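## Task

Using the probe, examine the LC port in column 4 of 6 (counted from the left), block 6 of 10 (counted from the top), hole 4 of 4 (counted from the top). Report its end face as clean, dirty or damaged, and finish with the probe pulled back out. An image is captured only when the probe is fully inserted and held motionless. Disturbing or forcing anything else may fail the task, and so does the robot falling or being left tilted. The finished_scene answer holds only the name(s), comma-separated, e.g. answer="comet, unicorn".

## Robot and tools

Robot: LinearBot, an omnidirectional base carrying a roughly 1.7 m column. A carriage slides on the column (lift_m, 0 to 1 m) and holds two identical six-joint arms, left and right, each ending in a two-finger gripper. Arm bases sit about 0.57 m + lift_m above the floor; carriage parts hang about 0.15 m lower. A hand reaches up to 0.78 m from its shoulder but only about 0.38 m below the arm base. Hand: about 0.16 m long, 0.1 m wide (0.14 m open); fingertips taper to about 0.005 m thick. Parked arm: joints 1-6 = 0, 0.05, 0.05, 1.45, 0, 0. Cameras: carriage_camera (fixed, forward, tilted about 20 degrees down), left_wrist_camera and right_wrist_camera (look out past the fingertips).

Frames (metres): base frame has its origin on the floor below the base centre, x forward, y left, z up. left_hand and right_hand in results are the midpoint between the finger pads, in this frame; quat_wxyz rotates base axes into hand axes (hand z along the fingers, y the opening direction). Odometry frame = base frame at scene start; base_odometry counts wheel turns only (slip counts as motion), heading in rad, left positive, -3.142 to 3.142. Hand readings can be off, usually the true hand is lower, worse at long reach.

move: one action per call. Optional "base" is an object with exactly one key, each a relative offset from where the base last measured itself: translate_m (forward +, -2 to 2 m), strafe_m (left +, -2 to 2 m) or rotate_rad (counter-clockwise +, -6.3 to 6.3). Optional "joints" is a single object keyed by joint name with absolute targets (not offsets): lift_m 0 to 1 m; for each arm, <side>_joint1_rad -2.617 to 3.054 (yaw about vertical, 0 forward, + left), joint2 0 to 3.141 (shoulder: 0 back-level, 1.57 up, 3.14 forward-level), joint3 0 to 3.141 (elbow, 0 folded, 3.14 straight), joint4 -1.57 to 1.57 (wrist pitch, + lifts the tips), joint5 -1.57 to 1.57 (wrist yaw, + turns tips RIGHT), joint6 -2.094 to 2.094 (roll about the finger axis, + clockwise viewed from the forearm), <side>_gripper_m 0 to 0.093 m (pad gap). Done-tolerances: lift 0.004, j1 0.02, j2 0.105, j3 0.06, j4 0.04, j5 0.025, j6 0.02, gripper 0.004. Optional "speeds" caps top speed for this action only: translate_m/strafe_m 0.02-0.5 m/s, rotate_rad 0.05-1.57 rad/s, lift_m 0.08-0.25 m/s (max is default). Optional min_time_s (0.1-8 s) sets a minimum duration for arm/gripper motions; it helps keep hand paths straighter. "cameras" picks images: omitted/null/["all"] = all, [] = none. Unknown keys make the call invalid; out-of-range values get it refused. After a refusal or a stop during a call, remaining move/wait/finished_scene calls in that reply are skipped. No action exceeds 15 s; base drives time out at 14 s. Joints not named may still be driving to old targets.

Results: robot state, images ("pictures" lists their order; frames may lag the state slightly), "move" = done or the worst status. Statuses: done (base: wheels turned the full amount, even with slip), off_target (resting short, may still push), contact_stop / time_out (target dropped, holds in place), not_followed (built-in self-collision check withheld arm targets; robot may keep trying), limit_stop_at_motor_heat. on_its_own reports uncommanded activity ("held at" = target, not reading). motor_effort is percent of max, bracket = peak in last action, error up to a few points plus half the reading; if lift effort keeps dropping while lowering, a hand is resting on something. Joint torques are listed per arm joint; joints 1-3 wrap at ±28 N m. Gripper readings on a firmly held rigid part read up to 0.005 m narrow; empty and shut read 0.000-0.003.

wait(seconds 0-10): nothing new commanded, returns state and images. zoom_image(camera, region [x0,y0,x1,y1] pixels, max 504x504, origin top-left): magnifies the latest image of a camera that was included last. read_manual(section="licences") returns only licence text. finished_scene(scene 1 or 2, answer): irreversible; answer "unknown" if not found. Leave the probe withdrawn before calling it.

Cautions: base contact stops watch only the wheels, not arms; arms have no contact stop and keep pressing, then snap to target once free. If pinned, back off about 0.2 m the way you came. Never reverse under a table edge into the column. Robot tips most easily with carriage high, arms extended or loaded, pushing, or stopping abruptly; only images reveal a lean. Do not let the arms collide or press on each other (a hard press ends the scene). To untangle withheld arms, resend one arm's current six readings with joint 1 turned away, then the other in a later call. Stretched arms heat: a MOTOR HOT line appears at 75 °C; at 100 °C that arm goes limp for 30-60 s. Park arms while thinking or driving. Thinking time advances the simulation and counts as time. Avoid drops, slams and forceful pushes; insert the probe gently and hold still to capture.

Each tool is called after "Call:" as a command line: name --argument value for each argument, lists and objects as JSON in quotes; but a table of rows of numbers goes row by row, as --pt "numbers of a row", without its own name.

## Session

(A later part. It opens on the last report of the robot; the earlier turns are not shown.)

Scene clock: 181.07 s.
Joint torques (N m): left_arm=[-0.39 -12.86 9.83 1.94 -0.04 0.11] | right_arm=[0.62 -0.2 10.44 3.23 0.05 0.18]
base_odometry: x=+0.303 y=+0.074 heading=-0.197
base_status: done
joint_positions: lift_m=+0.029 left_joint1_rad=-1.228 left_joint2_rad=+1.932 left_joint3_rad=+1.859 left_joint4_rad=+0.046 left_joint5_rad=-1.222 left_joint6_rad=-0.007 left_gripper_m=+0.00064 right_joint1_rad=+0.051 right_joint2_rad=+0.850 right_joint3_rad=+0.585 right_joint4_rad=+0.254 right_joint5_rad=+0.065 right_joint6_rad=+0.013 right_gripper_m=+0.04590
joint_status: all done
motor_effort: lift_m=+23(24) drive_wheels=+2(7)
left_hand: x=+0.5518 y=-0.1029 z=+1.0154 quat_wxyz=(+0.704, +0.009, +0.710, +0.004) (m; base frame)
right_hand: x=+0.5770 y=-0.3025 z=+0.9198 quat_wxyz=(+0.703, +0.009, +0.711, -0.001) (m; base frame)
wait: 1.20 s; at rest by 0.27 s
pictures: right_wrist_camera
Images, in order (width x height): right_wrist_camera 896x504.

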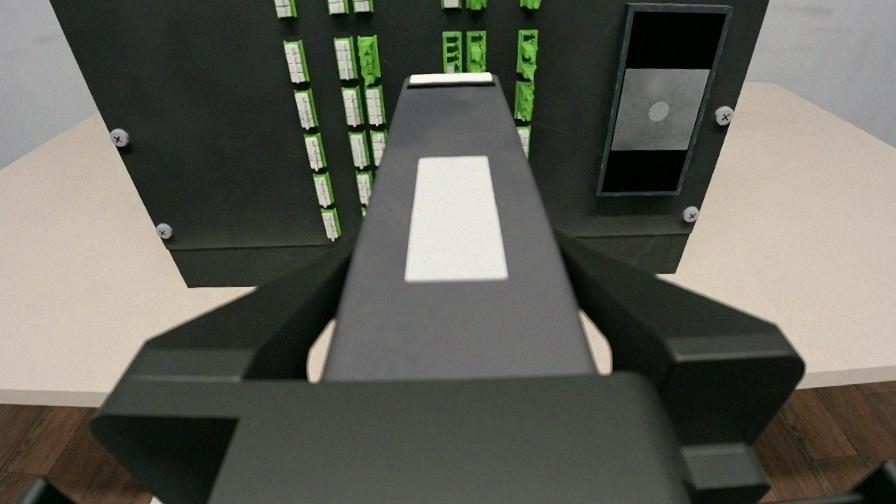

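Picture taken. Zoom.

Call:
zoom_image --camera "right_wrist_camera" --region '[605, 60, 720, 160]'

Call:
zoom_image --camera "right_wrist_camera" --region '[640, 92, 678, 130]'

Call:
move --base '{"translate_m":-0.04}' --speeds '{"translate_m":0.03}' --cameras '["right_wrist_camera"]'

Call:
move --base '{"translate_m":-0.06}' --speeds '{"translate_m":0.1}' --cameras '["right_wrist_camera"]'

Scaled by 4.383.

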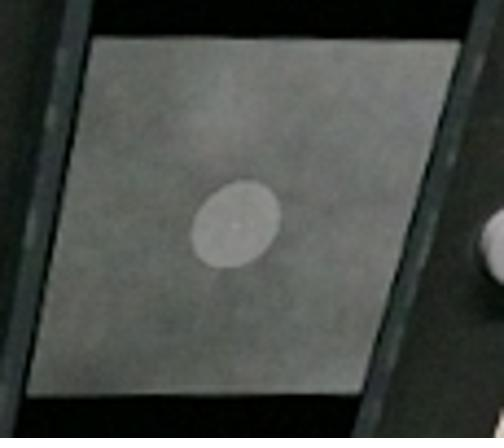

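Scaled by 13.263.

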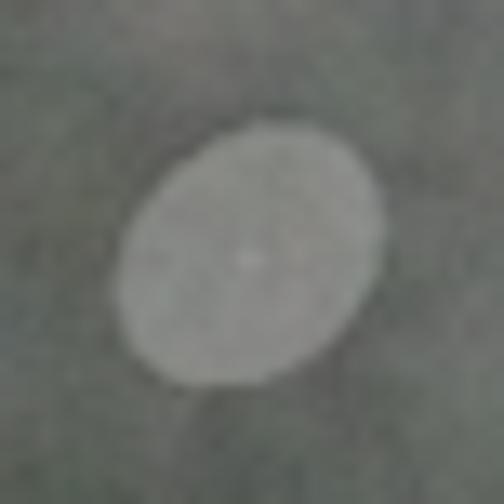

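Scene clock: 183.10 s.
Joint torques (N m): left_arm=[-0.27 -13.05 9.92 1.92 -0.12 0.16] | right_arm=[0.66 -1.69 10.58 3.04 0.04 0.17]
move: done
base_odometry: x=+0.264 y=+0.081 heading=-0.197
base_status: done
joint_positions: lift_m=+0.029 left_joint1_rad=-1.230 left_joint2_rad=+1.932 left_joint3_rad=+1.859 left_joint4_rad=+0.046 left_joint5_rad=-1.222 left_joint6_rad=-0.007 left_gripper_m=+0.00064 right_joint1_rad=+0.051 right_joint2_rad=+0.866 right_joint3_rad=+0.585 right_joint4_rad=+0.273 right_joint5_rad=+0.065 right_joint6_rad=+0.013 right_gripper_m=+0.04590
joint_status: not commanded
motor_effort: lift_m=+23(24) drive_wheels=+2(5)
left_hand: x=+0.5512 y=-0.1034 z=+1.0154 quat_wxyz=(+0.704, +0.009, +0.710, +0.004) (m; base frame)
right_hand: x=+0.5801 y=-0.3023 z=+0.9191 quat_wxyz=(+0.704, +0.009, +0.710, -0.001) (m; base frame)
pictures: right_wrist_camera
Images, in order (width x height): right_wrist_camera 896x504.

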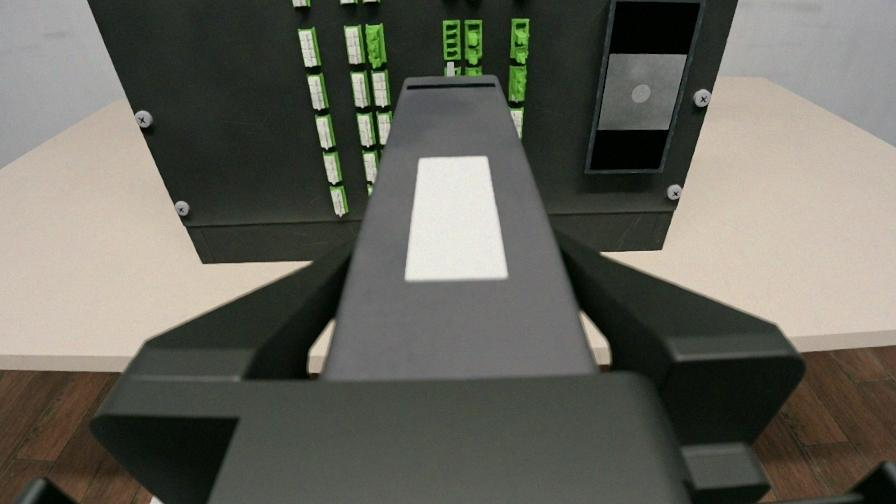

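Scene clock: 184.40 s.
Joint torques (N m): left_arm=[-0.13 -13.2 10.02 1.89 -0.07 0.17] | right_arm=[0.59 -1.91 10.5 3.05 0.03 0.16]
move: done
base_odometry: x=+0.205 y=+0.093 heading=-0.197
base_status: done
joint_positions: lift_m=+0.029 left_joint1_rad=-1.230 left_joint2_rad=+1.932 left_joint3_rad=+1.859 left_joint4_rad=+0.046 left_joint5_rad=-1.222 left_joint6_rad=-0.007 left_gripper_m=+0.00064 right_joint1_rad=+0.051 right_joint2_rad=+0.868 right_joint3_rad=+0.585 right_joint4_rad=+0.272 right_joint5_rad=+0.065 right_joint6_rad=+0.013 right_gripper_m=+0.04590
joint_status: not commanded
motor_effort: lift_m=+23(24) drive_wheels=-1(8)
left_hand: x=+0.5510 y=-0.1035 z=+1.0154 quat_wxyz=(+0.704, +0.009, +0.710, +0.004) (m; base frame)
right_hand: x=+0.5805 y=-0.3023 z=+0.9183 quat_wxyz=(+0.703, +0.009, +0.711, -0.001) (m; base frame)
pictures: right_wrist_camera
Images, in order (width x height): right_wrist_camera 896x504.

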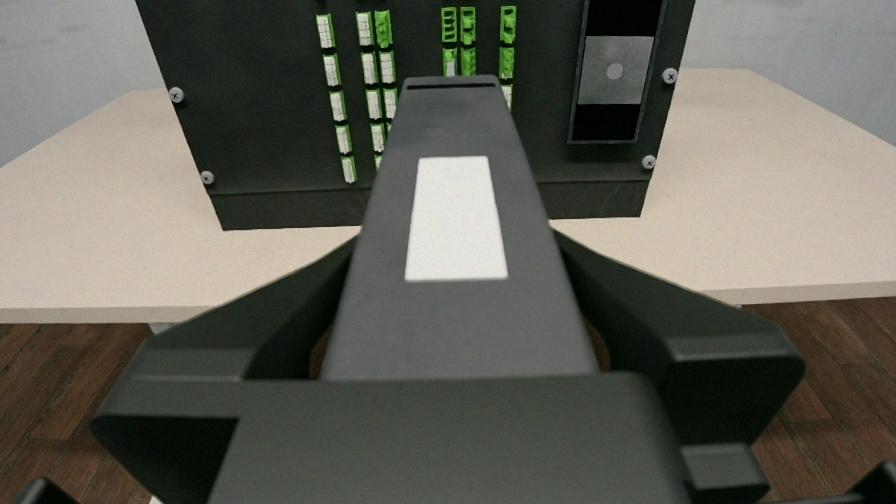

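Call:
move --base '{"strafe_m":-0.28}' --cameras '[]'

Call:
move --base '{"translate_m":0.13}' --speeds '{"translate_m":0.2}' --cameras '[]'

Call:
wait --seconds 0.5 --cameras '["left_wrist_camera"]'

Scene clock: 187.23 s.
Joint torques (N m): left_arm=[-0.02 -12.88 10.1 1.92 -0.05 0.12] | right_arm=[0.7 -1.83 10.63 3.03 0.04 0.14]
move: done
base_odometry: x=+0.150 y=-0.181 heading=-0.197
base_status: done
joint_positions: lift_m=+0.029 left_joint1_rad=-1.230 left_joint2_rad=+1.932 left_joint3_rad=+1.859 left_joint4_rad=+0.046 left_joint5_rad=-1.222 left_joint6_rad=-0.007 left_gripper_m=+0.00064 right_joint1_rad=+0.051 right_joint2_rad=+0.868 right_joint3_rad=+0.585 right_joint4_rad=+0.272 right_joint5_rad=+0.066 right_joint6_rad=+0.013 right_gripper_m=+0.04590
joint_status: not commanded
motor_effort: lift_m=+24(24) drive_wheels=-2(6)
left_hand: x=+0.5510 y=-0.1035 z=+1.0154 quat_wxyz=(+0.704, +0.009, +0.710, +0.004) (m; base frame)
right_hand: x=+0.5805 y=-0.3023 z=+0.9183 quat_wxyz=(+0.703, +0.010, +0.711, -0.001) (m; base frame)
pictures: none
No camera images: "cameras" was empty.

Scene clock: 188.97 s.
Joint torques (N m): left_arm=[-0.24 -12.96 9.92 1.98 -0.11 0.18] | right_arm=[0.7 -1.81 10.62 3.05 0.04 0.19]
move: done
base_odometry: x=+0.278 y=-0.207 heading=-0.198
base_status: done
joint_positions: lift_m=+0.029 left_joint1_rad=-1.228 left_joint2_rad=+1.932 left_joint3_rad=+1.859 left_joint4_rad=+0.046 left_joint5_rad=-1.222 left_joint6_rad=-0.007 left_gripper_m=+0.00064 right_joint1_rad=+0.051 right_joint2_rad=+0.868 right_joint3_rad=+0.585 right_joint4_rad=+0.272 right_joint5_rad=+0.066 right_joint6_rad=+0.013 right_gripper_m=+0.04590
joint_status: not commanded
motor_effort: lift_m=+24(24) drive_wheels=-3(7)
left_hand: x=+0.5520 y=-0.1028 z=+1.0154 quat_wxyz=(+0.704, +0.008, +0.710, +0.004) (m; base frame)
right_hand: x=+0.5805 y=-0.3023 z=+0.9182 quat_wxyz=(+0.703, +0.010, +0.711, -0.001) (m; base frame)
pictures: none
No camera images: "cameras" was empty.

Scene clock: 189.47 s.
Joint torques (N m): left_arm=[-0.47 -13.2 10 1.91 -0.02 0.18] | right_arm=[0.75 -1.91 10.62 3.05 0.03 0.19]
base_odometry: x=+0.278 y=-0.207 heading=-0.198
base_status: done
joint_positions: lift_m=+0.029 left_joint1_rad=-1.228 left_joint2_rad=+1.932 left_joint3_rad=+1.859 left_joint4_rad=+0.046 left_joint5_rad=-1.222 left_joint6_rad=-0.007 left_gripper_m=+0.00064 right_joint1_rad=+0.051 right_joint2_rad=+0.868 right_joint3_rad=+0.585 right_joint4_rad=+0.272 right_joint5_rad=+0.066 right_joint6_rad=+0.013 right_gripper_m=+0.04590
joint_status: not commanded
motor_effort: lift_m=+24(24) drive_wheels=-3(7)
left_hand: x=+0.5520 y=-0.1028 z=+1.0154 quat_wxyz=(+0.704, +0.008, +0.710, +0.004) (m; base frame)
right_hand: x=+0.5805 y=-0.3023 z=+0.9182 quat_wxyz=(+0.703, +0.010, +0.711, -0.001) (m; base frame)
wait: 0.50 s; at rest by 0.27 s
pictures: left_wrist_camera
Images, in order (width x height): left_wrist_camera 896x504.

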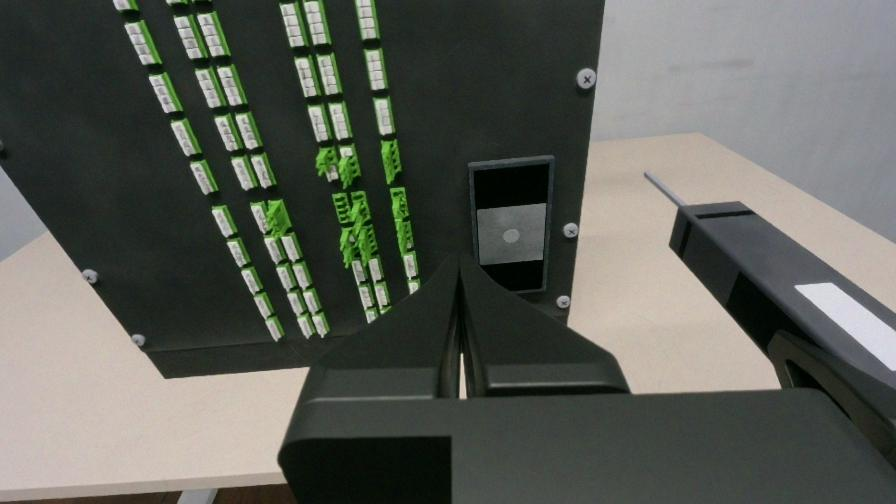

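Call:
zoom_image --camera "left_wrist_camera" --region '[490, 215, 532, 257]'

Call:
zoom_image --camera "left_wrist_camera" --region '[470, 195, 555, 275]'

Scaled by 12.000.

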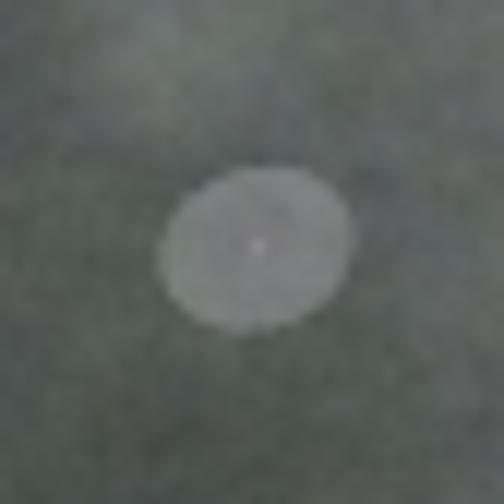

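Scaled by 5.929.

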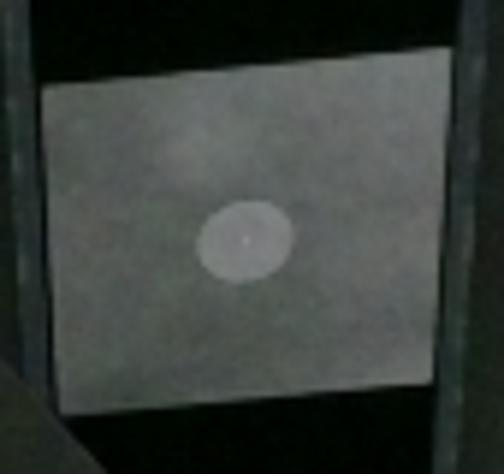

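Clean.

Call:
move --base '{"translate_m":-0.25}' --speeds '{"translate_m":0.25}' --cameras '[]'

Call:
finished_scene --scene 2 --answer "clean"

Scene clock: 192.13 s.
Joint torques (N m): left_arm=[-0.06 -12.94 9.81 1.83 -0.03 0.16] | right_arm=[0.8 -1.95 10.47 3.06 0.04 0.18]
move: done
base_odometry: x=+0.033 y=-0.158 heading=-0.198
base_status: done
joint_positions: lift_m=+0.029 left_joint1_rad=-1.231 left_joint2_rad=+1.932 left_joint3_rad=+1.859 left_joint4_rad=+0.046 left_joint5_rad=-1.222 left_joint6_rad=-0.007 left_gripper_m=+0.00064 right_joint1_rad=+0.051 right_joint2_rad=+0.868 right_joint3_rad=+0.585 right_joint4_rad=+0.272 right_joint5_rad=+0.066 right_joint6_rad=+0.013 right_gripper_m=+0.04590
joint_status: not commanded
motor_effort: lift_m=+23(24) drive_wheels=-1(9)
left_hand: x=+0.5507 y=-0.1038 z=+1.0154 quat_wxyz=(+0.704, +0.010, +0.710, +0.003) (m; base frame)
right_hand: x=+0.5805 y=-0.3023 z=+0.9183 quat_wxyz=(+0.703, +0.010, +0.711, -0.001) (m; base frame)
pictures: none
No camera images: "cameras" was empty.

The scene is finished: the task was done.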